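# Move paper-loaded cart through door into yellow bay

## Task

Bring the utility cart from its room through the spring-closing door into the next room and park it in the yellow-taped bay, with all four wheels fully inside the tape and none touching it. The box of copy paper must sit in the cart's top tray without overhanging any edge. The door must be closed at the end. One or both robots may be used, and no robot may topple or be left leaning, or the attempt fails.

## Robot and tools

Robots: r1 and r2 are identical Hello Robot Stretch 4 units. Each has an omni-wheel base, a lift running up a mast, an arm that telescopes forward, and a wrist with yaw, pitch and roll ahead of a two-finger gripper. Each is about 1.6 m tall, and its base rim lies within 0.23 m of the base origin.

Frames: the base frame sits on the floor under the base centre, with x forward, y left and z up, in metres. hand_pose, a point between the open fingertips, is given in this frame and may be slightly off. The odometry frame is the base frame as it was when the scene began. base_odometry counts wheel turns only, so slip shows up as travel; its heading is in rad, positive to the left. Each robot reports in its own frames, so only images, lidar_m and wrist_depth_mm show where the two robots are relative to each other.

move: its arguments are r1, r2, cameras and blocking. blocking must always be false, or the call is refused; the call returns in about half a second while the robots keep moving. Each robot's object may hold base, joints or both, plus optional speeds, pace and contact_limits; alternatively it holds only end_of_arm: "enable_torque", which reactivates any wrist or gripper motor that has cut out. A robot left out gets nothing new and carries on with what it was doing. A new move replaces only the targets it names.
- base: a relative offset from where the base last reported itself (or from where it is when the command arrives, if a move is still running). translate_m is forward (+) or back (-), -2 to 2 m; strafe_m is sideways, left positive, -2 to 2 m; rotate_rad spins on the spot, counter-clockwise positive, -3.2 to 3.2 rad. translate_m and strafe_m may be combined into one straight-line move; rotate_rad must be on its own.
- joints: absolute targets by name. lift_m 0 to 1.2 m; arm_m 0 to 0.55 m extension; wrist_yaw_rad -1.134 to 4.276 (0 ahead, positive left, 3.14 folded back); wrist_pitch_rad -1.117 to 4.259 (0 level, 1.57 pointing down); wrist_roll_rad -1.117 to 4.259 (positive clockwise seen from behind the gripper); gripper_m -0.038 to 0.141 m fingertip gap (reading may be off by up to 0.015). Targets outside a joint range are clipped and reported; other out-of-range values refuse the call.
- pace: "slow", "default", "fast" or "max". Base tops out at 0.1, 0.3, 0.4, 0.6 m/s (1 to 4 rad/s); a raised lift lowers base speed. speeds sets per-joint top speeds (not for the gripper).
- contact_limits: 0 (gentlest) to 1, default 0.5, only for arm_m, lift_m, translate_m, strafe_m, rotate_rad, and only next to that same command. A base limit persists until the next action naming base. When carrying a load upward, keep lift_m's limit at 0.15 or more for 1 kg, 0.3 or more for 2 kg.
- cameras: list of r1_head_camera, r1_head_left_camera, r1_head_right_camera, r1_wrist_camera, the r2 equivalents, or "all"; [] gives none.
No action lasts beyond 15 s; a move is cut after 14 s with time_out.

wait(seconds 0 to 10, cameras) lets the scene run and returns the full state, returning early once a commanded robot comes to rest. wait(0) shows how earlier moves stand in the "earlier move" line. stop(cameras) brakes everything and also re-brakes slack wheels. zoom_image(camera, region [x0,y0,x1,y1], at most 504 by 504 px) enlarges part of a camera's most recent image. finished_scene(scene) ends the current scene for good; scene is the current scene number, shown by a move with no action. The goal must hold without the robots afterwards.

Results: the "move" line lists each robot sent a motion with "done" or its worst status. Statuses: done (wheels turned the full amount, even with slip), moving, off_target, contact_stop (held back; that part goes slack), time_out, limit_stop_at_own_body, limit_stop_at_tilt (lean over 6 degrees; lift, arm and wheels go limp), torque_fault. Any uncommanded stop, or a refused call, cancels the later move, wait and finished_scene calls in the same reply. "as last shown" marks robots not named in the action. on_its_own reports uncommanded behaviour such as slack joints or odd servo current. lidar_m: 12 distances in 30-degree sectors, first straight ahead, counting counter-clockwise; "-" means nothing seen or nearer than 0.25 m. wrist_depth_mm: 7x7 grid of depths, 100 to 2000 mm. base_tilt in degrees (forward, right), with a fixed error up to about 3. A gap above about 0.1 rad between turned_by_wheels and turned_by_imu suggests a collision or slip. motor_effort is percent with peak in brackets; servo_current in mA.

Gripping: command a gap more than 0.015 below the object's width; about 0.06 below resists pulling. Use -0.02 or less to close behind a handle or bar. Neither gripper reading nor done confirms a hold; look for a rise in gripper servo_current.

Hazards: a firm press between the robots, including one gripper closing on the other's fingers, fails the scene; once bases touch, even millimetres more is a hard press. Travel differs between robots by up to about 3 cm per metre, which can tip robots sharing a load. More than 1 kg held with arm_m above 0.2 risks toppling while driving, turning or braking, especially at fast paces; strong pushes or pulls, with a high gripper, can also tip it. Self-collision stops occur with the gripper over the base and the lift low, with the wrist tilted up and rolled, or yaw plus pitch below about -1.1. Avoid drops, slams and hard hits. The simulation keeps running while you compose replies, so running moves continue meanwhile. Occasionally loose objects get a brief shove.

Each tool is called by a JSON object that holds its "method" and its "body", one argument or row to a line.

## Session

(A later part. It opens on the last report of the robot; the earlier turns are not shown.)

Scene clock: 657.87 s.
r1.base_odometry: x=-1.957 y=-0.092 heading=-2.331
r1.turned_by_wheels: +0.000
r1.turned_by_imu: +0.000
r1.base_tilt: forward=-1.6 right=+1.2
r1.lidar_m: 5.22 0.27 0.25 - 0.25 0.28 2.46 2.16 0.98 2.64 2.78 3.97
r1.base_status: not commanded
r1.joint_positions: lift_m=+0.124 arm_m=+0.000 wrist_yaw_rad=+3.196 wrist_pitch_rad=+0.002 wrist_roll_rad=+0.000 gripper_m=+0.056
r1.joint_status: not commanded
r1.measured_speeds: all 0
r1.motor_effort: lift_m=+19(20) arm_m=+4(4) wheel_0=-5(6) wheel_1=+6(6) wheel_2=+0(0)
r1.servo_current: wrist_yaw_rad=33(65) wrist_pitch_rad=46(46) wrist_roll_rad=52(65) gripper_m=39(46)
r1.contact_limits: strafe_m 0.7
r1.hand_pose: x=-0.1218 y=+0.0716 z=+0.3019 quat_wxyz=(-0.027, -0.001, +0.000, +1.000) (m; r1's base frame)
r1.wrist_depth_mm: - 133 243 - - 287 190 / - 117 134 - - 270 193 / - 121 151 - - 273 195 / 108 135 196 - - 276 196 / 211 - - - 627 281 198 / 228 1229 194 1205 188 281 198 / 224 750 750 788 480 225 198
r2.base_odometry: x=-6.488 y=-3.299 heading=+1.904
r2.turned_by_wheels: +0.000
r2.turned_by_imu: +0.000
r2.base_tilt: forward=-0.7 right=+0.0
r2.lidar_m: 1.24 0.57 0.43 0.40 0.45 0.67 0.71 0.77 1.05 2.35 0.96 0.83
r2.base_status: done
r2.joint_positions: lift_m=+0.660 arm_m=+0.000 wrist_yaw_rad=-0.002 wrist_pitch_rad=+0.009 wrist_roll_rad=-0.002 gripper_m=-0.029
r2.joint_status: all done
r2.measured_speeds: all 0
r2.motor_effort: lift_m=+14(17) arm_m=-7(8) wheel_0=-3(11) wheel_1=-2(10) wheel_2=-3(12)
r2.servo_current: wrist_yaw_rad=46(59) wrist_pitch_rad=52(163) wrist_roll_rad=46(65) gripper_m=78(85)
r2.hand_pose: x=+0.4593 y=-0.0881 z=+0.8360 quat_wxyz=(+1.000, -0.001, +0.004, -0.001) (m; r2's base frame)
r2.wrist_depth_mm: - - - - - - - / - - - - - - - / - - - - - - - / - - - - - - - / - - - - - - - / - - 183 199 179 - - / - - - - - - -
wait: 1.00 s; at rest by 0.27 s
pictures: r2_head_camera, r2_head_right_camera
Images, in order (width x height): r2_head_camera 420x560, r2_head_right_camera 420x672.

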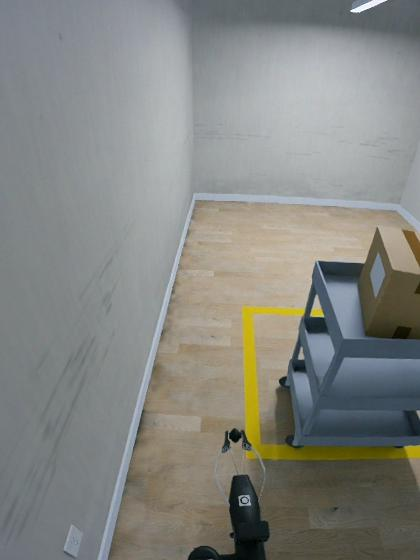

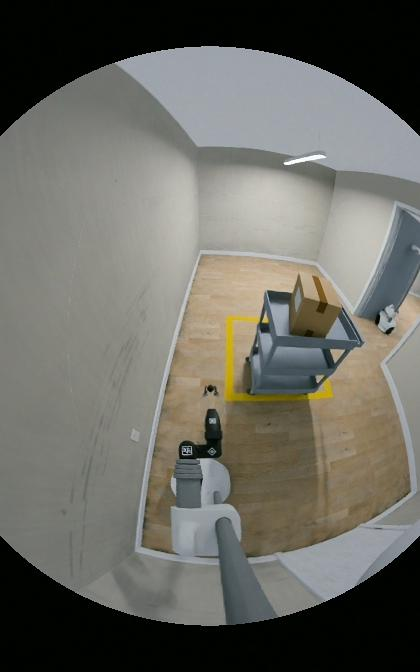

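{"method": "move", "body": {
  "r2": {"base":{"strafe_m":-0.56},"pace":"slow"},
  "blocking": false
}}

{"method": "wait", "body": {
  "seconds": 7,
  "cameras": ["r2_head_camera","r2_wrist_camera"]
}}

Scene clock: 667.40 s.
move: r2 moving
r1: as last shown
r1.base_tilt: forward=-1.6 right=+1.3
r1.lidar_m: 5.21 0.27 0.25 - 0.25 0.25 2.44 2.18 0.98 2.66 2.80 3.98
r1.servo_current: wrist_yaw_rad=46(72) wrist_pitch_rad=39(52) wrist_roll_rad=52(65) gripper_m=33(46)
r1.contact_limits: strafe_m 0.7
r1.wrist_depth_mm: - 134 244 - - 287 191 / - 117 134 - - 270 193 / - 121 152 - - 274 195 / 108 135 196 - - 277 196 / 211 - - - 640 278 198 / 227 1205 193 1160 187 279 198 / 224 759 750 788 477 224 197
r2.base_odometry: x=-6.475 y=-3.294 heading=+1.904
r2.turned_by_wheels: +0.000
r2.turned_by_imu: +0.000
r2.base_tilt: forward=-0.7 right=+0.1
r2.lidar_m: 1.26 0.57 0.43 0.42 0.46 0.71 0.70 0.76 1.14 2.35 0.96 0.82
r2.base_status: strafe_m moving
r2.joint_positions: lift_m=+0.660 arm_m=+0.000 wrist_yaw_rad=-0.002 wrist_pitch_rad=+0.009 wrist_roll_rad=-0.002 gripper_m=-0.029
r2.joint_status: not commanded
r2.measured_speeds: translate_m=+0.000 strafe_m=-0.056 rotate_rad=+0.000 lift_m=+0.000 arm_m=+0.000 wrist_yaw_rad=+0.000 wrist_pitch_rad=+0.000 wrist_roll_rad=+0.000
r2.motor_effort: lift_m=+14(14) arm_m=-7(7) wheel_0=+8(8) wheel_1=-9(9) wheel_2=-1(2)
r2.servo_current: wrist_yaw_rad=59(59) wrist_pitch_rad=46(59) wrist_roll_rad=52(65) gripper_m=85(85)
r2.hand_pose: x=+0.4593 y=-0.0881 z=+0.8360 quat_wxyz=(+1.000, -0.001, +0.004, -0.001) (m; r2's base frame)
r2.wrist_depth_mm: - - - - - - - / - - - - - - - / - - - - - - - / - - - - - - - / - - - - - - - / - - 182 200 178 - - / - - - - - - -

Scene clock: 673.63 s.
earlier move: r2 done
r1.base_odometry: x=-1.957 y=-0.092 heading=-2.331
r1.turned_by_wheels: +0.000
r1.turned_by_imu: +0.000
r1.base_tilt: forward=-1.6 right=+1.3
r1.lidar_m: 5.20 0.28 0.25 - 0.25 0.27 2.44 2.18 0.98 2.65 2.82 3.96
r1.base_status: not commanded
r1.joint_positions: lift_m=+0.124 arm_m=+0.000 wrist_yaw_rad=+3.196 wrist_pitch_rad=+0.002 wrist_roll_rad=+0.000 gripper_m=+0.056
r1.joint_status: not commanded
r1.measured_speeds: all 0
r1.motor_effort: lift_m=+20(20) arm_m=+4(4) wheel_0=-5(6) wheel_1=+6(6) wheel_2=+0(0)
r1.servo_current: wrist_yaw_rad=46(72) wrist_pitch_rad=46(52) wrist_roll_rad=33(72) gripper_m=39(52)
r1.contact_limits: strafe_m 0.7
r1.hand_pose: x=-0.1218 y=+0.0716 z=+0.3019 quat_wxyz=(-0.027, -0.001, +0.000, +1.000) (m; r1's base frame)
r1.wrist_depth_mm: - 134 244 - - 287 191 / - 117 134 - - 271 192 / - 121 152 - - 274 195 / 108 135 196 - - 277 196 / 211 - - - 640 279 198 / 228 1229 194 1205 187 281 198 / 224 750 750 778 477 224 198
r2.base_odometry: x=-5.959 y=-3.115 heading=+1.904
r2.turned_by_wheels: +0.000
r2.turned_by_imu: +0.001
r2.base_tilt: forward=-0.7 right=+0.0
r2.lidar_m: 0.66 1.28 0.98 0.96 0.97 0.79 0.72 0.83 1.20 1.81 1.95 0.68
r2.base_status: done
r2.joint_positions: lift_m=+0.660 arm_m=+0.000 wrist_yaw_rad=-0.002 wrist_pitch_rad=+0.009 wrist_roll_rad=-0.002 gripper_m=-0.029
r2.joint_status: not commanded
r2.measured_speeds: all 0
r2.motor_effort: lift_m=+14(14) arm_m=-7(8) wheel_0=+3(14) wheel_1=-4(9) wheel_2=+0(2)
r2.servo_current: wrist_yaw_rad=39(59) wrist_pitch_rad=52(59) wrist_roll_rad=52(65) gripper_m=78(85)
r2.hand_pose: x=+0.4593 y=-0.0881 z=+0.8360 quat_wxyz=(+1.000, -0.001, +0.004, -0.001) (m; r2's base frame)
r2.wrist_depth_mm: - - - - - - - / - - - 521 477 - - / - - - 525 484 - - / - - - 512 473 809 - / - - 473 455 439 424 410 / - - 183 199 179 - - / - 1618 - - - - 1756
wait: 6.23 of 7 s (r2 has come to rest)
pictures: r2_head_camera, r2_wrist_camera
Images, in order (width x height): r2_head_camera 420x560, r2_wrist_camera 616x392.

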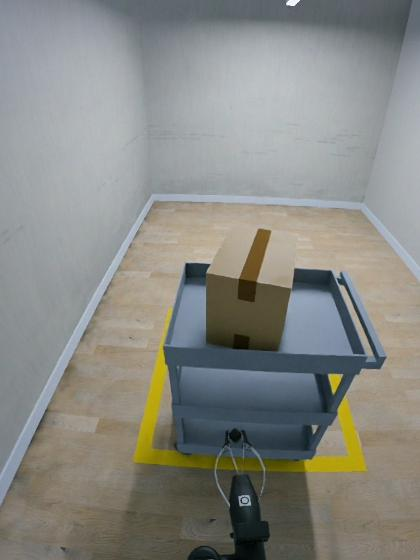

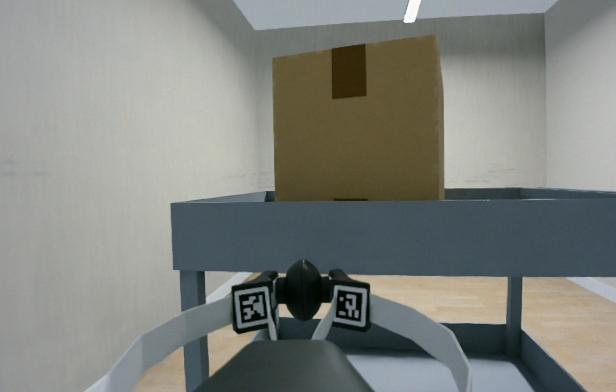

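{"method": "move", "body": {
  "r2": {"base":{"translate_m":0.32,"strafe_m":-0.03},"pace":"slow"},
  "blocking": false
}}

{"method": "wait", "body": {
  "seconds": 6,
  "cameras": ["r2_head_camera","r2_wrist_camera"]
}}

Scene clock: 698.20 s.
move: r2 moving
r1: as last shown
r1.lidar_m: 5.22 0.27 0.25 - 0.25 0.28 2.38 2.16 0.98 2.67 2.80 3.99
r1.motor_effort: lift_m=+19(20) arm_m=+4(4) wheel_0=-6(6) wheel_1=+5(6) wheel_2=+0(0)
r1.servo_current: wrist_yaw_rad=52(65) wrist_pitch_rad=39(46) wrist_roll_rad=59(59) gripper_m=46(46)
r1.contact_limits: strafe_m 0.7
r1.wrist_depth_mm: - 134 244 - - 289 190 / - 117 134 - - 270 193 / - 121 152 - - 274 194 / 108 135 196 - - 276 196 / 211 - - - 634 279 198 / 227 1229 194 1182 188 281 198 / 224 750 750 788 480 224 198
r2.base_odometry: x=-5.962 y=-3.103 heading=+1.904
r2.turned_by_wheels: +0.000
r2.turned_by_imu: +0.001
r2.base_tilt: forward=-0.7 right=+0.1
r2.lidar_m: 0.66 1.29 0.99 0.97 1.04 0.81 0.75 0.84 1.30 1.83 1.98 0.69
r2.base_status: translate_m moving; strafe_m moving
r2.joint_positions: lift_m=+0.660 arm_m=+0.000 wrist_yaw_rad=-0.002 wrist_pitch_rad=+0.009 wrist_roll_rad=-0.002 gripper_m=-0.029
r2.joint_status: not commanded
r2.measured_speeds: translate_m=+0.049 strafe_m=-0.005 rotate_rad=+0.002 lift_m=+0.000 arm_m=+0.000 wrist_yaw_rad=+0.000 wrist_pitch_rad=+0.000 wrist_roll_rad=+0.000
r2.motor_effort: lift_m=+14(14) arm_m=-7(7) wheel_0=+6(7) wheel_1=+4(5) wheel_2=-9(10)
r2.servo_current: wrist_yaw_rad=52(52) wrist_pitch_rad=52(59) wrist_roll_rad=52(52) gripper_m=78(85)
r2.hand_pose: x=+0.4593 y=-0.0881 z=+0.8360 quat_wxyz=(+1.000, -0.001, +0.004, -0.001) (m; r2's base frame)
r2.wrist_depth_mm: - - - - - - - / - - - 512 466 - - / - - - 517 477 - - / - - - 508 459 421 - / - - 466 442 433 413 404 / - - 183 198 179 - - / - 1661 - - - - 1808

Scene clock: 702.20 s.
earlier move: r2 done
r1.base_odometry: x=-1.957 y=-0.092 heading=-2.331
r1.turned_by_wheels: +0.000
r1.turned_by_imu: +0.000
r1.base_tilt: forward=-1.6 right=+1.3
r1.lidar_m: 5.21 0.26 0.25 - 0.25 0.25 2.37 2.14 0.98 2.65 2.79 3.95
r1.base_status: not commanded
r1.joint_positions: lift_m=+0.124 arm_m=+0.000 wrist_yaw_rad=+3.196 wrist_pitch_rad=+0.002 wrist_roll_rad=+0.000 gripper_m=+0.056
r1.joint_status: not commanded
r1.measured_speeds: all 0
r1.motor_effort: lift_m=+20(20) arm_m=+4(4) wheel_0=-5(6) wheel_1=+5(6) wheel_2=+0(0)
r1.servo_current: wrist_yaw_rad=39(72) wrist_pitch_rad=46(52) wrist_roll_rad=46(65) gripper_m=46(46)
r1.contact_limits: strafe_m 0.7
r1.hand_pose: x=-0.1218 y=+0.0716 z=+0.3019 quat_wxyz=(-0.027, -0.001, +0.000, +1.000) (m; r1's base frame)
r1.wrist_depth_mm: - 134 243 - - 287 191 / - 117 134 - - 271 193 / - 121 152 - - 273 195 / 108 135 196 - - 277 197 / 211 - - - 634 279 198 / 228 1205 193 1160 187 281 198 / 223 759 759 788 477 225 198
r2.base_odometry: x=-6.036 y=-2.804 heading=+1.904
r2.turned_by_wheels: +0.000
r2.turned_by_imu: +0.008
r2.base_tilt: forward=-0.7 right=+0.1
r2.lidar_m: 0.47 1.27 1.00 0.97 1.05 1.08 1.04 1.18 1.80 1.83 0.49 0.43
r2.base_status: done
r2.joint_positions: lift_m=+0.660 arm_m=+0.000 wrist_yaw_rad=+0.001 wrist_pitch_rad=+0.007 wrist_roll_rad=-0.002 gripper_m=-0.029
r2.joint_status: not commanded
r2.measured_speeds: all 0
r2.motor_effort: lift_m=+14(14) arm_m=+7(7) wheel_0=+5(14) wheel_1=+4(11) wheel_2=-7(17)
r2.servo_current: wrist_yaw_rad=52(59) wrist_pitch_rad=46(59) wrist_roll_rad=52(59) gripper_m=78(85)
r2.hand_pose: x=+0.4592 y=-0.0872 z=+0.8366 quat_wxyz=(+1.000, -0.001, +0.003, +0.000) (m; r2's base frame)
r2.wrist_depth_mm: - - - 300 259 232 - / - - - 304 264 231 - / - - - 307 266 232 - / - - - 307 267 234 564 / - 286 258 231 213 198 185 / - 285 186 199 180 196 186 / - - 1708 - - - -
wait: 4.00 of 6 s (r2 has come to rest)
pictures: r2_head_camera, r2_wrist_camera
Images, in order (width x height): r2_head_camera 420x560, r2_wrist_camera 616x392.

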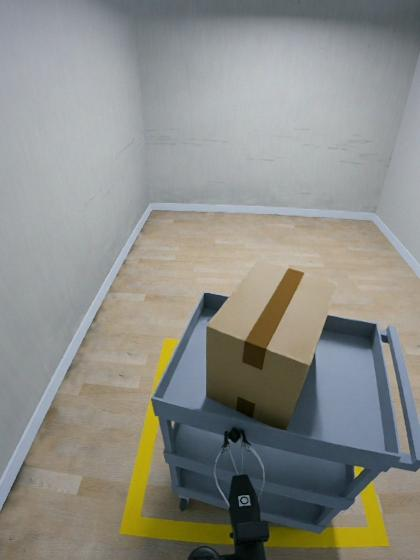

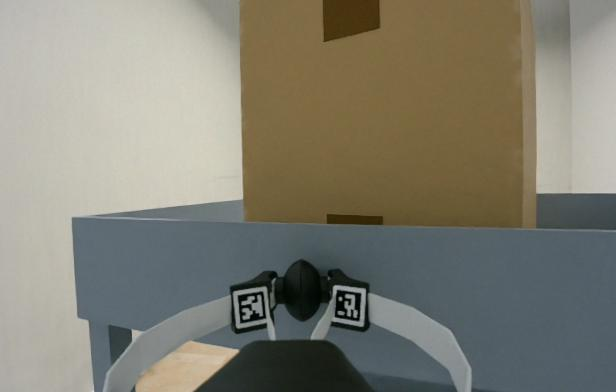

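{"method": "move", "body": {
  "r2": {"base":{"translate_m":-0.04,"strafe_m":-0.1},"pace":"slow"},
  "blocking": false
}}

{"method": "wait", "body": {
  "seconds": 4
}}

{"method": "move", "body": {
  "r2": {"base":{"translate_m":0.13},"pace":"slow"},
  "blocking": false
}}

{"method": "wait", "body": {
  "seconds": 5,
  "cameras": ["r2_head_camera","r2_wrist_camera"]
}}

Scene clock: 707.20 s.
move: r2 moving
r1: as last shown
r1.lidar_m: 5.21 0.28 0.25 - 0.25 0.29 2.37 2.14 0.97 2.67 2.82 3.96
r1.motor_effort: lift_m=+19(20) arm_m=+4(4) wheel_0=-5(6) wheel_1=+6(6) wheel_2=+0(0)
r1.servo_current: wrist_yaw_rad=33(65) wrist_pitch_rad=39(46) wrist_roll_rad=20(65) gripper_m=46(46)
r1.contact_limits: strafe_m 0.7
r1.wrist_depth_mm: - 134 243 - - 289 190 / - 117 133 - - 271 192 / - 121 152 - - 273 196 / 108 135 196 - - 277 197 / 211 - - - 634 281 198 / 227 1205 195 1205 187 279 197 / 224 768 759 788 477 224 198
r2.base_odometry: x=-6.024 y=-2.804 heading=+1.905
r2.turned_by_wheels: +0.001
r2.turned_by_imu: +0.001
r2.base_tilt: forward=-0.7 right=+0.1
r2.lidar_m: 0.48 1.27 0.99 0.97 1.06 1.09 1.05 1.17 1.78 1.81 0.51 0.45
r2.base_status: translate_m moving; strafe_m moving
r2.joint_positions: lift_m=+0.660 arm_m=+0.000 wrist_yaw_rad=+0.001 wrist_pitch_rad=+0.007 wrist_roll_rad=-0.002 gripper_m=-0.029
r2.joint_status: not commanded
r2.measured_speeds: translate_m=-0.018 strafe_m=-0.046 rotate_rad=-0.002 lift_m=+0.000 arm_m=+0.000 wrist_yaw_rad=+0.000 wrist_pitch_rad=+0.000 wrist_roll_rad=+0.000
r2.motor_effort: lift_m=+14(14) arm_m=+7(7) wheel_0=+7(10) wheel_1=-7(8) wheel_2=+7(7)
r2.servo_current: wrist_yaw_rad=52(59) wrist_pitch_rad=52(52) wrist_roll_rad=46(65) gripper_m=78(78)
r2.hand_pose: x=+0.4592 y=-0.0872 z=+0.8366 quat_wxyz=(+1.000, -0.001, +0.003, +0.000) (m; r2's base frame)
r2.wrist_depth_mm: - - - 300 258 236 - / - - - 301 262 237 - / - - - 304 263 242 - / - - - 307 264 241 569 / 314 289 257 230 213 198 185 / - 286 186 200 181 198 186 / - - 1618 - - - -

Scene clock: 709.07 s.
earlier move: r2 done
r1.base_odometry: x=-1.957 y=-0.092 heading=-2.331
r1.turned_by_wheels: +0.000
r1.turned_by_imu: +0.000
r1.base_tilt: forward=-1.6 right=+1.3
r1.lidar_m: 5.20 0.27 0.25 - 0.25 0.29 2.35 2.15 0.97 2.66 2.82 3.99
r1.base_status: not commanded
r1.joint_positions: lift_m=+0.124 arm_m=+0.000 wrist_yaw_rad=+3.196 wrist_pitch_rad=+0.002 wrist_roll_rad=+0.000 gripper_m=+0.056
r1.joint_status: not commanded
r1.measured_speeds: all 0
r1.motor_effort: lift_m=+19(20) arm_m=+4(4) wheel_0=-5(6) wheel_1=+6(6) wheel_2=+0(0)
r1.servo_current: wrist_yaw_rad=46(72) wrist_pitch_rad=46(52) wrist_roll_rad=46(65) gripper_m=39(46)
r1.contact_limits: strafe_m 0.7
r1.hand_pose: x=-0.1218 y=+0.0716 z=+0.3019 quat_wxyz=(-0.027, -0.001, +0.000, +1.000) (m; r1's base frame)
r1.wrist_depth_mm: - 133 244 - - 287 191 / - 117 134 - - 271 192 / - 121 152 - - 274 195 / 108 135 196 - - 278 196 / 211 - - - 640 281 198 / 228 1205 193 1182 187 281 198 / 223 750 768 788 473 224 198
r2.base_odometry: x=-5.928 y=-2.808 heading=+1.905
r2.turned_by_wheels: +0.000
r2.turned_by_imu: +0.000
r2.base_tilt: forward=-0.7 right=+0.1
r2.lidar_m: 0.45 0.57 1.09 1.06 1.17 1.07 1.04 1.11 1.72 1.73 0.52 0.46
r2.base_status: done
r2.joint_positions: lift_m=+0.660 arm_m=+0.000 wrist_yaw_rad=+0.001 wrist_pitch_rad=+0.007 wrist_roll_rad=-0.002 gripper_m=-0.029
r2.joint_status: not commanded
r2.measured_speeds: all 0
r2.motor_effort: lift_m=+14(14) arm_m=+7(7) wheel_0=+4(10) wheel_1=-5(9) wheel_2=+6(8)
r2.servo_current: wrist_yaw_rad=46(59) wrist_pitch_rad=46(52) wrist_roll_rad=26(65) gripper_m=72(85)
r2.hand_pose: x=+0.4592 y=-0.0872 z=+0.8366 quat_wxyz=(+1.000, -0.001, +0.003, +0.000) (m; r2's base frame)
r2.wrist_depth_mm: - - 332 281 332 - - / - 377 334 282 330 - - / - - 340 285 330 - - / - 382 343 287 334 603 580 / 336 294 264 235 219 201 189 / 338 291 185 200 181 199 190 / - 1537 1708 - - - -
wait: 1.87 of 4 s (r2 has come to rest)

Scene clock: 709.57 s.
move: r2 moving
r1: as last shown
r1.lidar_m: 5.22 0.29 0.25 - 0.25 0.26 2.36 2.14 0.98 2.66 2.79 3.97
r1.motor_effort: lift_m=+20(20) arm_m=+4(4) wheel_0=-5(6) wheel_1=+5(6) wheel_2=+0(0)
r1.servo_current: wrist_yaw_rad=52(72) wrist_pitch_rad=39(46) wrist_roll_rad=33(65) gripper_m=46(46)
r1.contact_limits: strafe_m 0.7
r1.wrist_depth_mm: - 134 243 - - 287 191 / - 117 134 - - 271 193 / - 121 151 - - 273 195 / 108 135 196 - - 276 196 / 212 - - - 627 279 198 / 228 1229 194 1205 188 281 198 / 224 759 750 778 480 224 198
r2.base_odometry: x=-5.932 y=-2.797 heading=+1.905
r2.turned_by_wheels: +0.000
r2.turned_by_imu: +0.000
r2.base_tilt: forward=-0.7 right=+0.1
r2.lidar_m: 0.45 0.54 1.08 1.08 1.17 1.09 1.03 1.15 1.75 1.73 0.53 0.46
r2.base_status: translate_m moving
r2.joint_positions: lift_m=+0.660 arm_m=+0.000 wrist_yaw_rad=+0.000 wrist_pitch_rad=+0.007 wrist_roll_rad=-0.002 gripper_m=-0.029
r2.joint_status: not commanded
r2.measured_speeds: translate_m=+0.051 strafe_m=-0.002 rotate_rad=+0.001 lift_m=+0.000 arm_m=+0.000 wrist_yaw_rad=-0.009 wrist_pitch_rad=+0.000 wrist_roll_rad=+0.000
r2.motor_effort: lift_m=+14(14) arm_m=+7(7) wheel_0=+9(11) wheel_1=+7(7) wheel_2=-13(14)
r2.servo_current: wrist_yaw_rad=46(52) wrist_pitch_rad=46(52) wrist_roll_rad=52(52) gripper_m=85(85)
r2.hand_pose: x=+0.4591 y=-0.0874 z=+0.8366 quat_wxyz=(+1.000, -0.001, +0.003, +0.000) (m; r2's base frame)
r2.wrist_depth_mm: - - 322 273 330 - - / - 375 325 274 330 - - / - 379 329 279 332 - - / - 373 330 281 336 597 574 / 322 285 256 230 213 198 186 / - 283 185 200 181 198 187 / - 1618 699 - - - -

Scene clock: 711.67 s.
earlier move: r2 done
r1.base_odometry: x=-1.957 y=-0.092 heading=-2.331
r1.turned_by_wheels: +0.000
r1.turned_by_imu: +0.000
r1.base_tilt: forward=-1.6 right=+1.3
r1.lidar_m: 5.22 0.27 0.25 - 0.25 0.28 2.20 2.04 0.98 2.67 2.79 3.96
r1.base_status: not commanded
r1.joint_positions: lift_m=+0.124 arm_m=+0.000 wrist_yaw_rad=+3.196 wrist_pitch_rad=+0.002 wrist_roll_rad=+0.000 gripper_m=+0.056
r1.joint_status: not commanded
r1.measured_speeds: all 0
r1.motor_effort: lift_m=+20(20) arm_m=+4(4) wheel_0=-5(6) wheel_1=+6(6) wheel_2=+0(0)
r1.servo_current: wrist_yaw_rad=46(72) wrist_pitch_rad=39(52) wrist_roll_rad=46(65) gripper_m=46(52)
r1.contact_limits: strafe_m 0.7
r1.hand_pose: x=-0.1218 y=+0.0716 z=+0.3019 quat_wxyz=(-0.027, -0.001, +0.000, +1.000) (m; r1's base frame)
r1.wrist_depth_mm: - 134 244 - - 289 190 / - 117 134 - - 271 193 / - 121 151 - - 273 195 / 108 135 196 - - 276 196 / 211 - - - 640 281 198 / 227 1229 193 1205 187 281 198 / 224 759 750 788 480 224 198
r2.base_odometry: x=-5.971 y=-2.686 heading=+1.905
r2.turned_by_wheels: +0.000
r2.turned_by_imu: +0.000
r2.base_tilt: forward=-0.7 right=+0.0
r2.lidar_m: 0.48 1.37 1.07 1.02 1.16 1.21 1.16 1.29 1.76 1.74 0.43 0.40
r2.base_status: done
r2.joint_positions: lift_m=+0.660 arm_m=+0.000 wrist_yaw_rad=-0.001 wrist_pitch_rad=+0.007 wrist_roll_rad=-0.002 gripper_m=-0.029
r2.joint_status: not commanded
r2.measured_speeds: all 0
r2.motor_effort: lift_m=+14(14) arm_m=+7(7) wheel_0=+5(11) wheel_1=+6(8) wheel_2=-6(15)
r2.servo_current: wrist_yaw_rad=59(59) wrist_pitch_rad=52(52) wrist_roll_rad=46(65) gripper_m=78(85)
r2.hand_pose: x=+0.4591 y=-0.0876 z=+0.8366 quat_wxyz=(+1.000, -0.001, +0.003, +0.000) (m; r2's base frame)
r2.wrist_depth_mm: - - - 296 271 366 - / - - 413 298 271 366 - / - - 418 301 271 366 - / - - 399 303 273 366 544 / - 368 294 233 203 178 508 / - - 185 200 181 176 - / - 1618 1808 - - 169 -
wait: 2.10 of 5 s (r2 has come to rest)
pictures: r2_head_camera, r2_wrist_camera
Images, in order (width x height): r2_head_camera 420x560, r2_wrist_camera 616x392.

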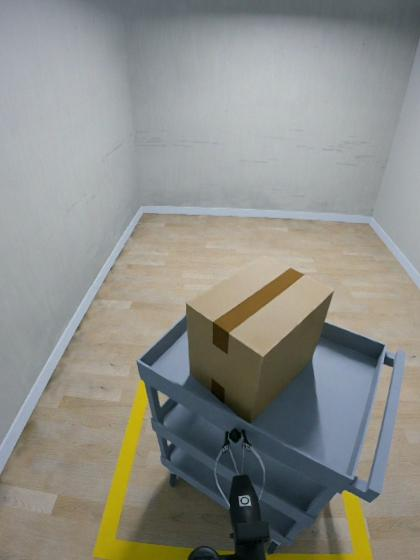

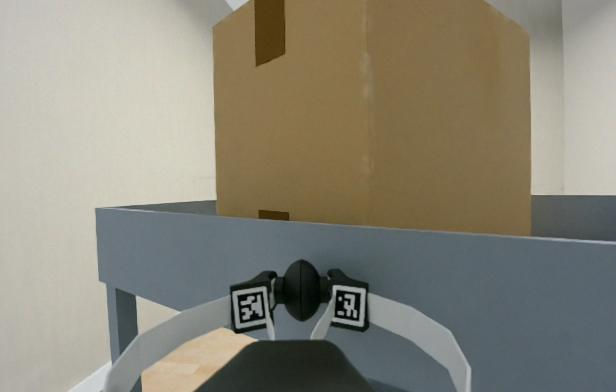

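{"method": "move", "body": {
  "r2": {"base":{"translate_m":-0.12},"pace":"slow"},
  "blocking": false
}}

{"method": "wait", "body": {
  "seconds": 3
}}

{"method": "move", "body": {
  "r2": {"base":{"strafe_m":-0.22}},
  "blocking": false
}}

{"method": "wait", "body": {
  "seconds": 4,
  "cameras": ["r2_head_camera","r2_wrist_camera"]
}}

Scene clock: 717.27 s.
move: r2 moving
r1: as last shown
r1.lidar_m: 5.21 0.28 0.25 - 0.25 0.29 2.18 2.06 0.99 2.66 2.83 3.99
r1.motor_effort: lift_m=+19(20) arm_m=+4(4) wheel_0=-5(6) wheel_1=+6(6) wheel_2=+0(0)
r1.servo_current: wrist_yaw_rad=46(52) wrist_pitch_rad=39(52) wrist_roll_rad=52(65) gripper_m=39(39)
r1.contact_limits: strafe_m 0.7
r1.wrist_depth_mm: - 134 244 - - 286 190 / - 117 134 - - 270 193 / - 121 152 - - 273 195 / 108 135 197 - - 276 197 / 211 - - - 634 279 198 / 227 1229 193 1182 188 281 198 / 224 750 759 798 480 224 197
r2.base_odometry: x=-5.967 y=-2.697 heading=+1.905
r2.turned_by_wheels: +0.000
r2.turned_by_imu: +0.000
r2.base_tilt: forward=-0.6 right=+0.1
r2.lidar_m: 0.49 1.37 1.06 1.05 1.16 1.18 1.16 1.27 1.77 1.72 0.44 0.42
r2.base_status: translate_m moving
r2.joint_positions: lift_m=+0.660 arm_m=+0.000 wrist_yaw_rad=-0.001 wrist_pitch_rad=+0.007 wrist_roll_rad=-0.002 gripper_m=-0.029
r2.joint_status: not commanded
r2.measured_speeds: translate_m=-0.048 strafe_m=+0.000 rotate_rad=+0.001 lift_m=+0.000 arm_m=+0.000 wrist_yaw_rad=+0.000 wrist_pitch_rad=+0.000 wrist_roll_rad=+0.000
r2.motor_effort: lift_m=+14(14) arm_m=+7(7) wheel_0=-6(7) wheel_1=-6(7) wheel_2=+8(9)
r2.servo_current: wrist_yaw_rad=39(52) wrist_pitch_rad=52(52) wrist_roll_rad=52(52) gripper_m=72(85)
r2.hand_pose: x=+0.4591 y=-0.0876 z=+0.8366 quat_wxyz=(+1.000, -0.001, +0.003, +0.000) (m; r2's base frame)
r2.wrist_depth_mm: - - - 307 279 375 - / - - 427 309 281 377 - / - - 436 310 281 377 - / - 459 415 315 285 379 554 / - 387 307 243 211 185 168 / - - 185 199 181 182 165 / - - 1756 - - 176 -

Scene clock: 719.27 s.
earlier move: r2 done
r1.base_odometry: x=-1.957 y=-0.092 heading=-2.331
r1.turned_by_wheels: +0.000
r1.turned_by_imu: +0.000
r1.base_tilt: forward=-1.6 right=+1.3
r1.lidar_m: 5.22 0.28 0.25 - 0.25 0.29 2.19 2.05 0.95 2.67 2.80 3.98
r1.base_status: not commanded
r1.joint_positions: lift_m=+0.124 arm_m=+0.000 wrist_yaw_rad=+3.196 wrist_pitch_rad=+0.002 wrist_roll_rad=+0.000 gripper_m=+0.056
r1.joint_status: not commanded
r1.measured_speeds: all 0
r1.motor_effort: lift_m=+19(20) arm_m=+4(4) wheel_0=-5(6) wheel_1=+6(6) wheel_2=+0(0)
r1.servo_current: wrist_yaw_rad=46(65) wrist_pitch_rad=52(52) wrist_roll_rad=59(65) gripper_m=39(46)
r1.contact_limits: strafe_m 0.7
r1.hand_pose: x=-0.1218 y=+0.0716 z=+0.3019 quat_wxyz=(-0.027, -0.001, +0.000, +1.000) (m; r1's base frame)
r1.wrist_depth_mm: - 134 245 - - 287 191 / - 117 134 - - 271 193 / - 121 152 - - 274 194 / 108 135 196 - - 277 197 / 211 - - - 634 278 198 / 228 1182 193 1182 187 281 196 / 224 759 750 798 477 224 198
r2.base_odometry: x=-5.932 y=-2.799 heading=+1.905
r2.turned_by_wheels: +0.000
r2.turned_by_imu: +0.000
r2.base_tilt: forward=-0.7 right=+0.0
r2.lidar_m: 0.54 1.38 1.08 1.08 1.17 1.07 1.05 1.15 1.72 1.72 1.88 0.51
r2.base_status: done
r2.joint_positions: lift_m=+0.660 arm_m=+0.000 wrist_yaw_rad=-0.001 wrist_pitch_rad=+0.007 wrist_roll_rad=-0.002 gripper_m=-0.029
r2.joint_status: not commanded
r2.measured_speeds: all 0
r2.motor_effort: lift_m=+14(14) arm_m=+7(7) wheel_0=-3(9) wheel_1=-5(8) wheel_2=+6(11)
r2.servo_current: wrist_yaw_rad=52(59) wrist_pitch_rad=46(52) wrist_roll_rad=52(59) gripper_m=72(85)
r2.hand_pose: x=+0.4591 y=-0.0876 z=+0.8366 quat_wxyz=(+1.000, -0.001, +0.003, +0.000) (m; r2's base frame)
r2.wrist_depth_mm: - - - 433 421 - - / - - - 418 413 544 - / - - - 427 410 549 - / - - 530 413 402 525 627 / - - 445 353 306 263 238 / - - 185 198 180 263 241 / - 1499 1756 - - - 1661
wait: 2.00 of 3 s (r2 has come to rest)

Scene clock: 719.77 s.
move: r2 moving
r1: as last shown
r1.lidar_m: 5.21 0.27 0.25 - 0.25 0.27 2.19 2.07 0.97 2.66 2.81 3.97
r1.motor_effort: lift_m=+20(20) arm_m=+4(4) wheel_0=-5(6) wheel_1=+6(6) wheel_2=+0(0)
r1.servo_current: wrist_yaw_rad=52(72) wrist_pitch_rad=46(52) wrist_roll_rad=39(65) gripper_m=46(46)
r1.contact_limits: strafe_m 0.7
r1.wrist_depth_mm: - 134 244 - - 289 190 / - 117 134 - - 270 193 / - 121 151 - - 274 195 / 108 135 196 - - 276 197 / 211 - - - 634 279 198 / 228 1205 193 1205 187 279 198 / 223 750 750 788 477 224 198
r2.base_odometry: x=-5.898 y=-2.787 heading=+1.905
r2.turned_by_wheels: +0.000
r2.turned_by_imu: +0.000
r2.base_tilt: forward=-0.7 right=+0.1
r2.lidar_m: 0.54 0.83 1.13 1.11 1.19 1.08 1.04 1.15 1.71 1.69 1.84 0.50
r2.base_status: strafe_m moving
r2.joint_positions: lift_m=+0.660 arm_m=+0.000 wrist_yaw_rad=-0.001 wrist_pitch_rad=+0.007 wrist_roll_rad=-0.002 gripper_m=-0.029
r2.joint_status: not commanded
r2.measured_speeds: translate_m=+0.001 strafe_m=-0.141 rotate_rad=-0.005 lift_m=+0.000 arm_m=+0.000 wrist_yaw_rad=+0.000 wrist_pitch_rad=+0.000 wrist_roll_rad=+0.000
r2.motor_effort: lift_m=+14(14) arm_m=+7(7) wheel_0=+11(14) wheel_1=-12(12) wheel_2=+0(5)
r2.servo_current: wrist_yaw_rad=46(52) wrist_pitch_rad=46(52) wrist_roll_rad=59(59) gripper_m=78(78)
r2.hand_pose: x=+0.4591 y=-0.0876 z=+0.8366 quat_wxyz=(+1.000, -0.001, +0.003, +0.000) (m; r2's base frame)
r2.wrist_depth_mm: - - - 389 - - - / - - 535 389 445 - - / - - 539 389 445 - - / - 544 488 394 433 574 609 / - 517 415 330 287 247 224 / - - 185 199 179 247 224 / - 1661 1756 - - - -

Scene clock: 721.30 s.
earlier move: r2 done
r1.base_odometry: x=-1.957 y=-0.092 heading=-2.331
r1.turned_by_wheels: +0.000
r1.turned_by_imu: +0.000
r1.base_tilt: forward=-1.6 right=+1.3
r1.lidar_m: 5.23 0.29 0.25 - 0.25 0.27 2.19 2.03 0.97 2.67 2.79 3.96
r1.base_status: not commanded
r1.joint_positions: lift_m=+0.124 arm_m=+0.000 wrist_yaw_rad=+3.196 wrist_pitch_rad=+0.002 wrist_roll_rad=+0.000 gripper_m=+0.056
r1.joint_status: not commanded
r1.measured_speeds: all 0
r1.motor_effort: lift_m=+19(20) arm_m=+4(4) wheel_0=-5(6) wheel_1=+6(6) wheel_2=+0(0)
r1.servo_current: wrist_yaw_rad=52(72) wrist_pitch_rad=33(52) wrist_roll_rad=52(65) gripper_m=46(46)
r1.contact_limits: strafe_m 0.7
r1.hand_pose: x=-0.1218 y=+0.0716 z=+0.3019 quat_wxyz=(-0.027, -0.001, +0.000, +1.000) (m; r1's base frame)
r1.wrist_depth_mm: - 134 244 - - 287 190 / - 117 134 - - 272 192 / - 121 151 - - 274 195 / 108 135 196 - - 279 197 / 211 - - - 627 279 198 / 228 1205 194 1182 187 279 198 / 225 750 759 788 477 226 198
r2.base_odometry: x=-5.724 y=-2.727 heading=+1.905
r2.turned_by_wheels: +0.001
r2.turned_by_imu: +0.001
r2.base_tilt: forward=-0.7 right=+0.1
r2.lidar_m: 0.46 0.67 1.30 1.27 1.38 1.07 1.04 1.18 1.52 1.48 1.65 0.43
r2.base_status: done
r2.joint_positions: lift_m=+0.660 arm_m=+0.000 wrist_yaw_rad=+0.004 wrist_pitch_rad=+0.007 wrist_roll_rad=-0.002 gripper_m=-0.029
r2.joint_status: not commanded
r2.measured_speeds: all 0
r2.motor_effort: lift_m=+14(14) arm_m=+7(7) wheel_0=+5(14) wheel_1=+0(13) wheel_2=+0(5)
r2.servo_current: wrist_yaw_rad=59(59) wrist_pitch_rad=46(52) wrist_roll_rad=46(59) gripper_m=78(78)
r2.hand_pose: x=+0.4594 y=-0.0863 z=+0.8366 quat_wxyz=(+1.000, -0.001, +0.003, +0.002) (m; r2's base frame)
r2.wrist_depth_mm: - - 439 - - - - / - 439 418 508 - - - / - 445 418 508 - - - / 477 424 410 512 - 621 - / 462 368 289 231 212 180 - / - - 186 199 180 177 - / - 1808 - - - 178 1661
wait: 1.53 of 4 s (r2 has come to rest)
pictures: r2_head_camera, r2_wrist_camera
Images, in order (width x height): r2_head_camera 420x560, r2_wrist_camera 616x392.

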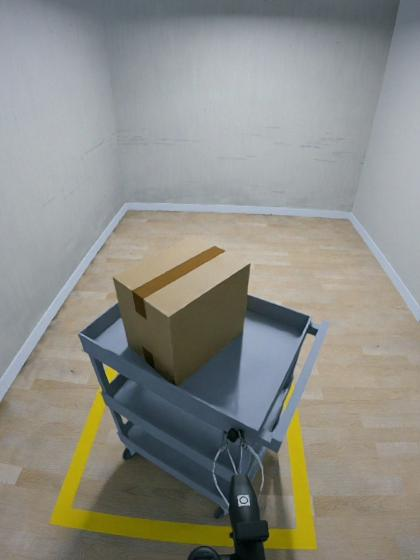

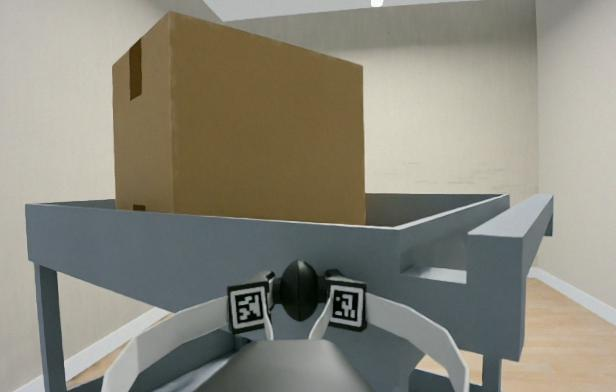

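{"method": "move", "body": {
  "r2": {"base":{"translate_m":0.2},"pace":"slow"},
  "blocking": false
}}

{"method": "wait", "body": {
  "seconds": 5,
  "cameras": ["r2_head_camera","r2_wrist_camera"]
}}

Scene clock: 725.60 s.
move: r2 moving
r1: as last shown
r1.lidar_m: 5.22 0.28 0.25 - 0.25 0.26 2.14 2.06 0.98 2.66 2.83 3.98
r1.servo_current: wrist_yaw_rad=59(72) wrist_pitch_rad=33(46) wrist_roll_rad=39(59) gripper_m=46(46)
r1.contact_limits: strafe_m 0.7
r1.wrist_depth_mm: - 134 245 - - 287 190 / - 117 134 - - 271 192 / - 121 152 - - 274 195 / 108 135 196 - - 277 196 / 211 - - - 634 281 198 / 228 1229 194 1182 187 281 197 / 224 750 759 798 477 224 198
r2.base_odometry: x=-5.728 y=-2.715 heading=+1.905
r2.turned_by_wheels: +0.000
r2.turned_by_imu: +0.000
r2.base_tilt: forward=-0.7 right=+0.0
r2.lidar_m: 0.48 0.63 1.30 1.28 1.42 1.12 1.03 1.16 1.53 1.50 1.66 0.43
r2.base_status: translate_m moving
r2.joint_positions: lift_m=+0.660 arm_m=+0.000 wrist_yaw_rad=-0.001 wrist_pitch_rad=+0.007 wrist_roll_rad=-0.002 gripper_m=-0.029
r2.joint_status: not commanded
r2.measured_speeds: translate_m=+0.051 strafe_m=+0.000 rotate_rad=-0.001 lift_m=+0.000 arm_m=+0.000 wrist_yaw_rad=-0.026 wrist_pitch_rad=+0.000 wrist_roll_rad=+0.000
r2.motor_effort: lift_m=+14(14) arm_m=+7(7) wheel_0=+9(11) wheel_1=+6(8) wheel_2=-16(16)
r2.servo_current: wrist_yaw_rad=52(59) wrist_pitch_rad=52(52) wrist_roll_rad=59(59) gripper_m=85(85)
r2.hand_pose: x=+0.4591 y=-0.0876 z=+0.8366 quat_wxyz=(+1.000, -0.001, +0.003, +0.000) (m; r2's base frame)
r2.wrist_depth_mm: - 410 427 - - - - / - 439 418 512 - - - / - 449 421 512 - - - / 466 421 421 517 - - - / 452 351 285 232 214 189 - / - - 186 199 180 178 - / - 1756 - - - 179 1661

Scene clock: 728.37 s.
earlier move: r2 done
r1.base_odometry: x=-1.957 y=-0.092 heading=-2.331
r1.turned_by_wheels: +0.000
r1.turned_by_imu: +0.000
r1.base_tilt: forward=-1.6 right=+1.3
r1.lidar_m: 5.22 0.25 0.25 - 0.25 0.25 1.92 1.90 0.99 2.67 2.83 3.97
r1.base_status: not commanded
r1.joint_positions: lift_m=+0.124 arm_m=+0.000 wrist_yaw_rad=+3.196 wrist_pitch_rad=+0.002 wrist_roll_rad=+0.000 gripper_m=+0.056
r1.joint_status: not commanded
r1.measured_speeds: all 0
r1.motor_effort: lift_m=+19(20) arm_m=+4(4) wheel_0=-5(6) wheel_1=+6(6) wheel_2=+0(0)
r1.servo_current: wrist_yaw_rad=52(72) wrist_pitch_rad=46(46) wrist_roll_rad=46(65) gripper_m=46(52)
r1.contact_limits: strafe_m 0.7
r1.hand_pose: x=-0.1218 y=+0.0716 z=+0.3019 quat_wxyz=(-0.027, -0.001, +0.000, +1.000) (m; r1's base frame)
r1.wrist_depth_mm: - 134 244 - - 287 190 / - 117 134 - - 271 193 / - 121 151 - - 274 195 / 108 135 196 - - 277 197 / 211 - - - 627 278 198 / 228 1229 193 1182 187 282 197 / 224 759 741 788 477 224 198
r2.base_odometry: x=-5.790 y=-2.538 heading=+1.906
r2.turned_by_wheels: +0.000
r2.turned_by_imu: +0.002
r2.base_tilt: forward=-0.7 right=+0.1
r2.lidar_m: 0.46 0.64 1.28 1.24 1.38 1.30 1.25 1.38 1.56 1.53 2.22 0.42
r2.base_status: done
r2.joint_positions: lift_m=+0.660 arm_m=+0.000 wrist_yaw_rad=-0.002 wrist_pitch_rad=+0.006 wrist_roll_rad=-0.002 gripper_m=-0.029
r2.joint_status: not commanded
r2.measured_speeds: all 0
r2.motor_effort: lift_m=+14(14) arm_m=+7(7) wheel_0=+6(11) wheel_1=+5(9) wheel_2=-8(16)
r2.servo_current: wrist_yaw_rad=46(59) wrist_pitch_rad=52(52) wrist_roll_rad=46(59) gripper_m=78(85)
r2.hand_pose: x=+0.4590 y=-0.0879 z=+0.8367 quat_wxyz=(+1.000, -0.001, +0.003, -0.001) (m; r2's base frame)
r2.wrist_depth_mm: - - 349 322 439 - - / - - 351 325 421 - - / - - 355 325 424 - - / - - 343 327 427 603 544 / 421 347 283 233 206 183 168 / - - 185 200 180 181 167 / - 1756 707 - - 176 -
wait: 2.77 of 5 s (r2 has come to rest)
pictures: r2_head_camera, r2_wrist_camera
Images, in order (width x height): r2_head_camera 420x560, r2_wrist_camera 616x392.

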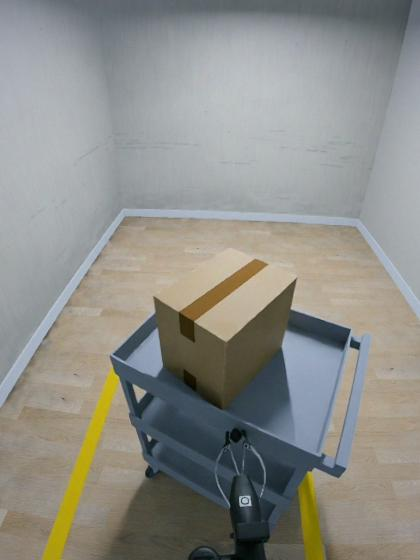

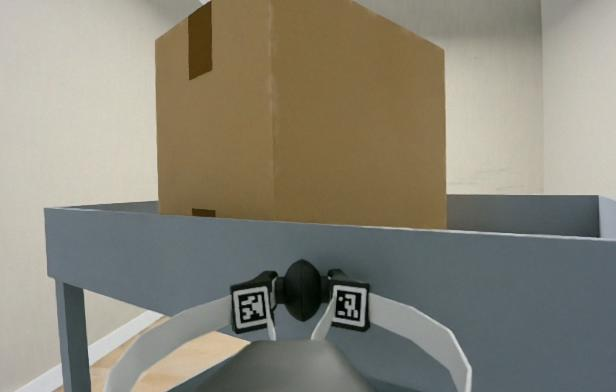

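{"method": "move", "body": {
  "r2": {"base":{"translate_m":-0.6}},
  "blocking": false
}}

{"method": "wait", "body": {
  "seconds": 5,
  "cameras": ["r2_head_camera"]
}}

{"method": "zoom_image", "body": {
  "camera": "r2_head_camera",
  "region": [60, 230, 400, 520]
}}

Scene clock: 739.77 s.
move: r2 moving
r1: as last shown
r1.lidar_m: 5.23 0.28 0.25 - 0.25 0.26 1.92 1.90 0.98 2.67 2.79 3.97
r1.motor_effort: lift_m=+20(20) arm_m=+4(4) wheel_0=-5(5) wheel_1=+6(6) wheel_2=+0(0)
r1.servo_current: wrist_yaw_rad=52(59) wrist_pitch_rad=39(39) wrist_roll_rad=59(59) gripper_m=39(46)
r1.contact_limits: strafe_m 0.7
r1.wrist_depth_mm: - 134 244 - - 286 191 / - 117 134 - - 271 193 / - 121 151 - - 274 195 / 108 135 195 - - 278 196 / 211 - - - 627 281 198 / 227 1205 194 1182 188 281 197 / 224 759 750 788 477 225 198
r2.base_odometry: x=-5.780 y=-2.568 heading=+1.905
r2.turned_by_wheels: +0.000
r2.turned_by_imu: +0.000
r2.base_tilt: forward=-0.7 right=+0.1
r2.lidar_m: 0.50 0.68 1.30 1.25 1.37 1.26 1.18 1.35 1.56 1.53 2.26 0.45
r2.base_status: translate_m moving
r2.joint_positions: lift_m=+0.660 arm_m=+0.000 wrist_yaw_rad=-0.002 wrist_pitch_rad=+0.006 wrist_roll_rad=-0.002 gripper_m=-0.029
r2.joint_status: not commanded
r2.measured_speeds: translate_m=-0.122 strafe_m=+0.002 rotate_rad=+0.002 lift_m=+0.000 arm_m=+0.000 wrist_yaw_rad=+0.000 wrist_pitch_rad=+0.000 wrist_roll_rad=+0.000
r2.motor_effort: lift_m=+14(14) arm_m=+6(7) wheel_0=-6(9) wheel_1=-7(8) wheel_2=+11(13)
r2.servo_current: wrist_yaw_rad=46(59) wrist_pitch_rad=46(52) wrist_roll_rad=39(59) gripper_m=78(85)
r2.hand_pose: x=+0.4590 y=-0.0879 z=+0.8367 quat_wxyz=(+1.000, -0.001, +0.003, -0.001) (m; r2's base frame)
r2.wrist_depth_mm: - - 387 345 - - - / - - 387 345 449 - - / - - 392 347 449 - - / - - 379 351 452 634 564 / - 392 314 254 230 202 184 / - - 184 198 181 199 185 / - 1661 - - - - 185

Scene clock: 742.77 s.
earlier move: r2 done
r1.base_odometry: x=-1.957 y=-0.092 heading=-2.331
r1.turned_by_wheels: +0.000
r1.turned_by_imu: +0.000
r1.base_tilt: forward=-1.6 right=+1.3
r1.lidar_m: 5.21 0.28 0.25 - 0.25 0.28 1.93 1.92 0.98 2.66 2.79 4.00
r1.base_status: not commanded
r1.joint_positions: lift_m=+0.124 arm_m=+0.000 wrist_yaw_rad=+3.196 wrist_pitch_rad=+0.002 wrist_roll_rad=+0.000 gripper_m=+0.056
r1.joint_status: not commanded
r1.measured_speeds: all 0
r1.motor_effort: lift_m=+19(20) arm_m=+4(4) wheel_0=-5(6) wheel_1=+6(6) wheel_2=+0(0)
r1.servo_current: wrist_yaw_rad=65(65) wrist_pitch_rad=46(52) wrist_roll_rad=59(78) gripper_m=46(46)
r1.contact_limits: strafe_m 0.7
r1.hand_pose: x=-0.1218 y=+0.0716 z=+0.3019 quat_wxyz=(-0.027, -0.001, +0.000, +1.000) (m; r1's base frame)
r1.wrist_depth_mm: - 134 243 - - 289 190 / - 117 134 - - 271 193 / - 121 152 - - 273 195 / 108 135 196 - - 277 196 / 211 - - - 627 278 198 / 228 1205 193 1205 187 281 198 / 224 750 759 788 473 224 197
r2.base_odometry: x=-5.593 y=-3.105 heading=+1.905
r2.turned_by_wheels: +0.000
r2.turned_by_imu: +0.000
r2.base_tilt: forward=-0.7 right=+0.1
r2.lidar_m: 0.99 1.73 1.35 1.33 0.94 0.66 0.68 0.77 1.17 1.47 1.59 0.97
r2.base_status: done
r2.joint_positions: lift_m=+0.660 arm_m=+0.000 wrist_yaw_rad=-0.002 wrist_pitch_rad=+0.006 wrist_roll_rad=-0.002 gripper_m=-0.029
r2.joint_status: not commanded
r2.measured_speeds: all 0
r2.motor_effort: lift_m=+14(14) arm_m=+7(7) wheel_0=-3(11) wheel_1=-3(9) wheel_2=+2(14)
r2.servo_current: wrist_yaw_rad=65(65) wrist_pitch_rad=46(52) wrist_roll_rad=65(65) gripper_m=78(85)
r2.hand_pose: x=+0.4590 y=-0.0879 z=+0.8367 quat_wxyz=(+1.000, -0.001, +0.003, -0.001) (m; r2's base frame)
r2.wrist_depth_mm: - - - - - - - / - - - - - - - / - - - 946 - - - / - - - 946 1060 - - / - - - - - - - / - - 185 198 171 - - / 1661 1756 1537 - - - 1756
wait: 3.00 of 5 s (r2 has come to rest)
pictures: r2_head_camera
Images, in order (width x height): r2_head_camera 420x560.

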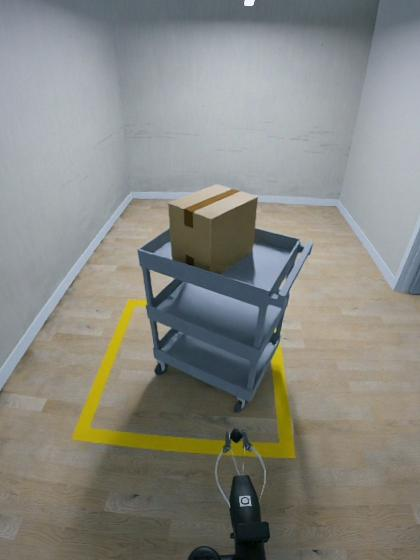

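Scaled by 1.482 from the camera's 420x560 image, which has a finer 1200x1600 frame.

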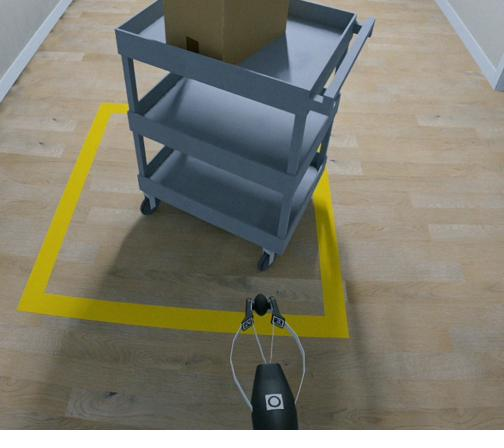

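{"method": "move", "body": {
  "r2": {"base":{"translate_m":0.72,"strafe_m":-0.07},"pace":"slow"},
  "blocking": false
}}

{"method": "wait", "body": {
  "seconds": 9,
  "cameras": ["r2_head_camera","r2_wrist_camera"]
}}

Scene clock: 760.07 s.
move: r2 moving
r1: as last shown
r1.lidar_m: 5.21 0.27 0.25 - 0.25 0.26 1.89 1.86 0.99 2.65 2.81 3.99
r1.motor_effort: lift_m=+20(20) arm_m=+4(4) wheel_0=-5(6) wheel_1=+6(6) wheel_2=+0(0)
r1.servo_current: wrist_yaw_rad=52(59) wrist_pitch_rad=39(46) wrist_roll_rad=65(65) gripper_m=39(46)
r1.contact_limits: strafe_m 0.7
r1.wrist_depth_mm: - 134 243 - - 287 191 / - 117 134 - - 271 192 / - 121 152 - - 274 195 / 108 135 196 - - 278 197 / 211 - - - 640 279 198 / 228 1229 194 1182 187 279 197 / 223 741 759 788 484 224 197
r2.base_odometry: x=-5.595 y=-3.093 heading=+1.905
r2.turned_by_wheels: +0.000
r2.turned_by_imu: +0.001
r2.base_tilt: forward=-0.7 right=+0.0
r2.lidar_m: 0.96 1.68 1.35 1.33 0.91 0.66 0.66 0.75 1.19 1.45 1.59 0.98
r2.base_status: translate_m moving; strafe_m moving
r2.joint_positions: lift_m=+0.660 arm_m=+0.000 wrist_yaw_rad=-0.002 wrist_pitch_rad=+0.006 wrist_roll_rad=-0.002 gripper_m=-0.029
r2.joint_status: not commanded
r2.measured_speeds: translate_m=+0.048 strafe_m=-0.004 rotate_rad=-0.001 lift_m=+0.000 arm_m=+0.000 wrist_yaw_rad=+0.000 wrist_pitch_rad=+0.000 wrist_roll_rad=+0.000
r2.motor_effort: lift_m=+14(14) arm_m=+6(7) wheel_0=+7(7) wheel_1=+6(8) wheel_2=-9(11)
r2.servo_current: wrist_yaw_rad=39(65) wrist_pitch_rad=46(52) wrist_roll_rad=46(59) gripper_m=72(85)
r2.hand_pose: x=+0.4590 y=-0.0879 z=+0.8367 quat_wxyz=(+1.000, -0.001, +0.003, -0.001) (m; r2's base frame)
r2.wrist_depth_mm: - - - - - - - / - - - - - - - / - - - 931 - - - / - - - 946 1078 - - / - - - - - - - / - - 185 198 171 - - / 1661 1808 1537 - - - 1708

Scene clock: 768.07 s.
earlier move: r2 done
r1.base_odometry: x=-1.957 y=-0.092 heading=-2.331
r1.turned_by_wheels: +0.000
r1.turned_by_imu: -0.001
r1.base_tilt: forward=-1.6 right=+1.3
r1.lidar_m: 5.22 0.26 0.25 - 0.25 0.30 1.81 1.89 0.97 2.67 2.81 3.98
r1.base_status: not commanded
r1.joint_positions: lift_m=+0.124 arm_m=+0.000 wrist_yaw_rad=+3.196 wrist_pitch_rad=+0.002 wrist_roll_rad=+0.000 gripper_m=+0.056
r1.joint_status: not commanded
r1.measured_speeds: all 0
r1.motor_effort: lift_m=+20(20) arm_m=+4(4) wheel_0=-5(6) wheel_1=+6(6) wheel_2=+0(0)
r1.servo_current: wrist_yaw_rad=52(78) wrist_pitch_rad=39(52) wrist_roll_rad=72(72) gripper_m=46(52)
r1.contact_limits: strafe_m 0.7
r1.hand_pose: x=-0.1218 y=+0.0716 z=+0.3019 quat_wxyz=(-0.027, -0.001, +0.000, +1.000) (m; r1's base frame)
r1.wrist_depth_mm: - 134 244 - - 287 190 / - 117 134 - - 270 193 / - 121 152 - - 276 195 / 108 135 196 - - 276 197 / 211 - - - 640 281 197 / 228 1229 195 1229 187 281 198 / 224 750 759 798 477 225 198
r2.base_odometry: x=-5.763 y=-2.402 heading=+1.905
r2.turned_by_wheels: +0.000
r2.turned_by_imu: +0.008
r2.base_tilt: forward=-0.7 right=+0.0
r2.lidar_m: 0.46 0.63 1.33 1.31 1.44 1.41 1.37 1.52 1.51 1.47 0.47 0.42
r2.base_status: done
r2.joint_positions: lift_m=+0.660 arm_m=+0.000 wrist_yaw_rad=-0.002 wrist_pitch_rad=+0.005 wrist_roll_rad=-0.002 gripper_m=-0.029
r2.joint_status: not commanded
r2.measured_speeds: all 0
r2.motor_effort: lift_m=+14(14) arm_m=+6(7) wheel_0=+4(13) wheel_1=+4(13) wheel_2=-8(16)
r2.servo_current: wrist_yaw_rad=52(65) wrist_pitch_rad=46(59) wrist_roll_rad=52(65) gripper_m=78(85)
r2.hand_pose: x=+0.4590 y=-0.0880 z=+0.8370 quat_wxyz=(+1.000, -0.001, +0.003, -0.001) (m; r2's base frame)
r2.wrist_depth_mm: - - 351 294 364 - - / - - 355 296 366 - - / - - 359 294 366 - - / - - 351 296 368 585 554 / 394 336 278 235 209 186 175 / - 373 185 199 181 186 172 / - 1756 1661 - - 181 173
wait: 8.00 of 9 s (r2 has come to rest)
pictures: r2_head_camera, r2_wrist_camera
Images, in order (width x height): r2_head_camera 420x560, r2_wrist_camera 616x392.

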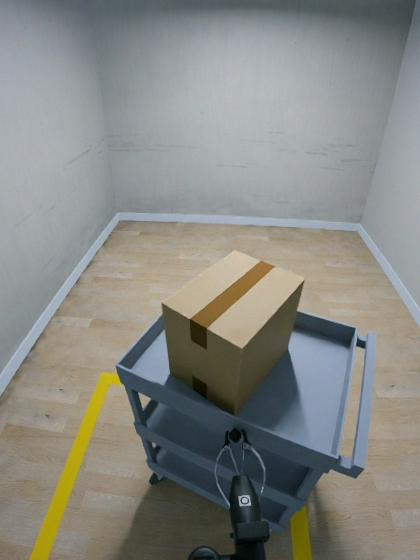

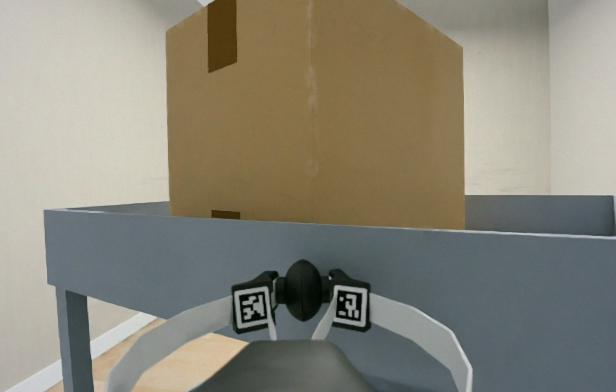

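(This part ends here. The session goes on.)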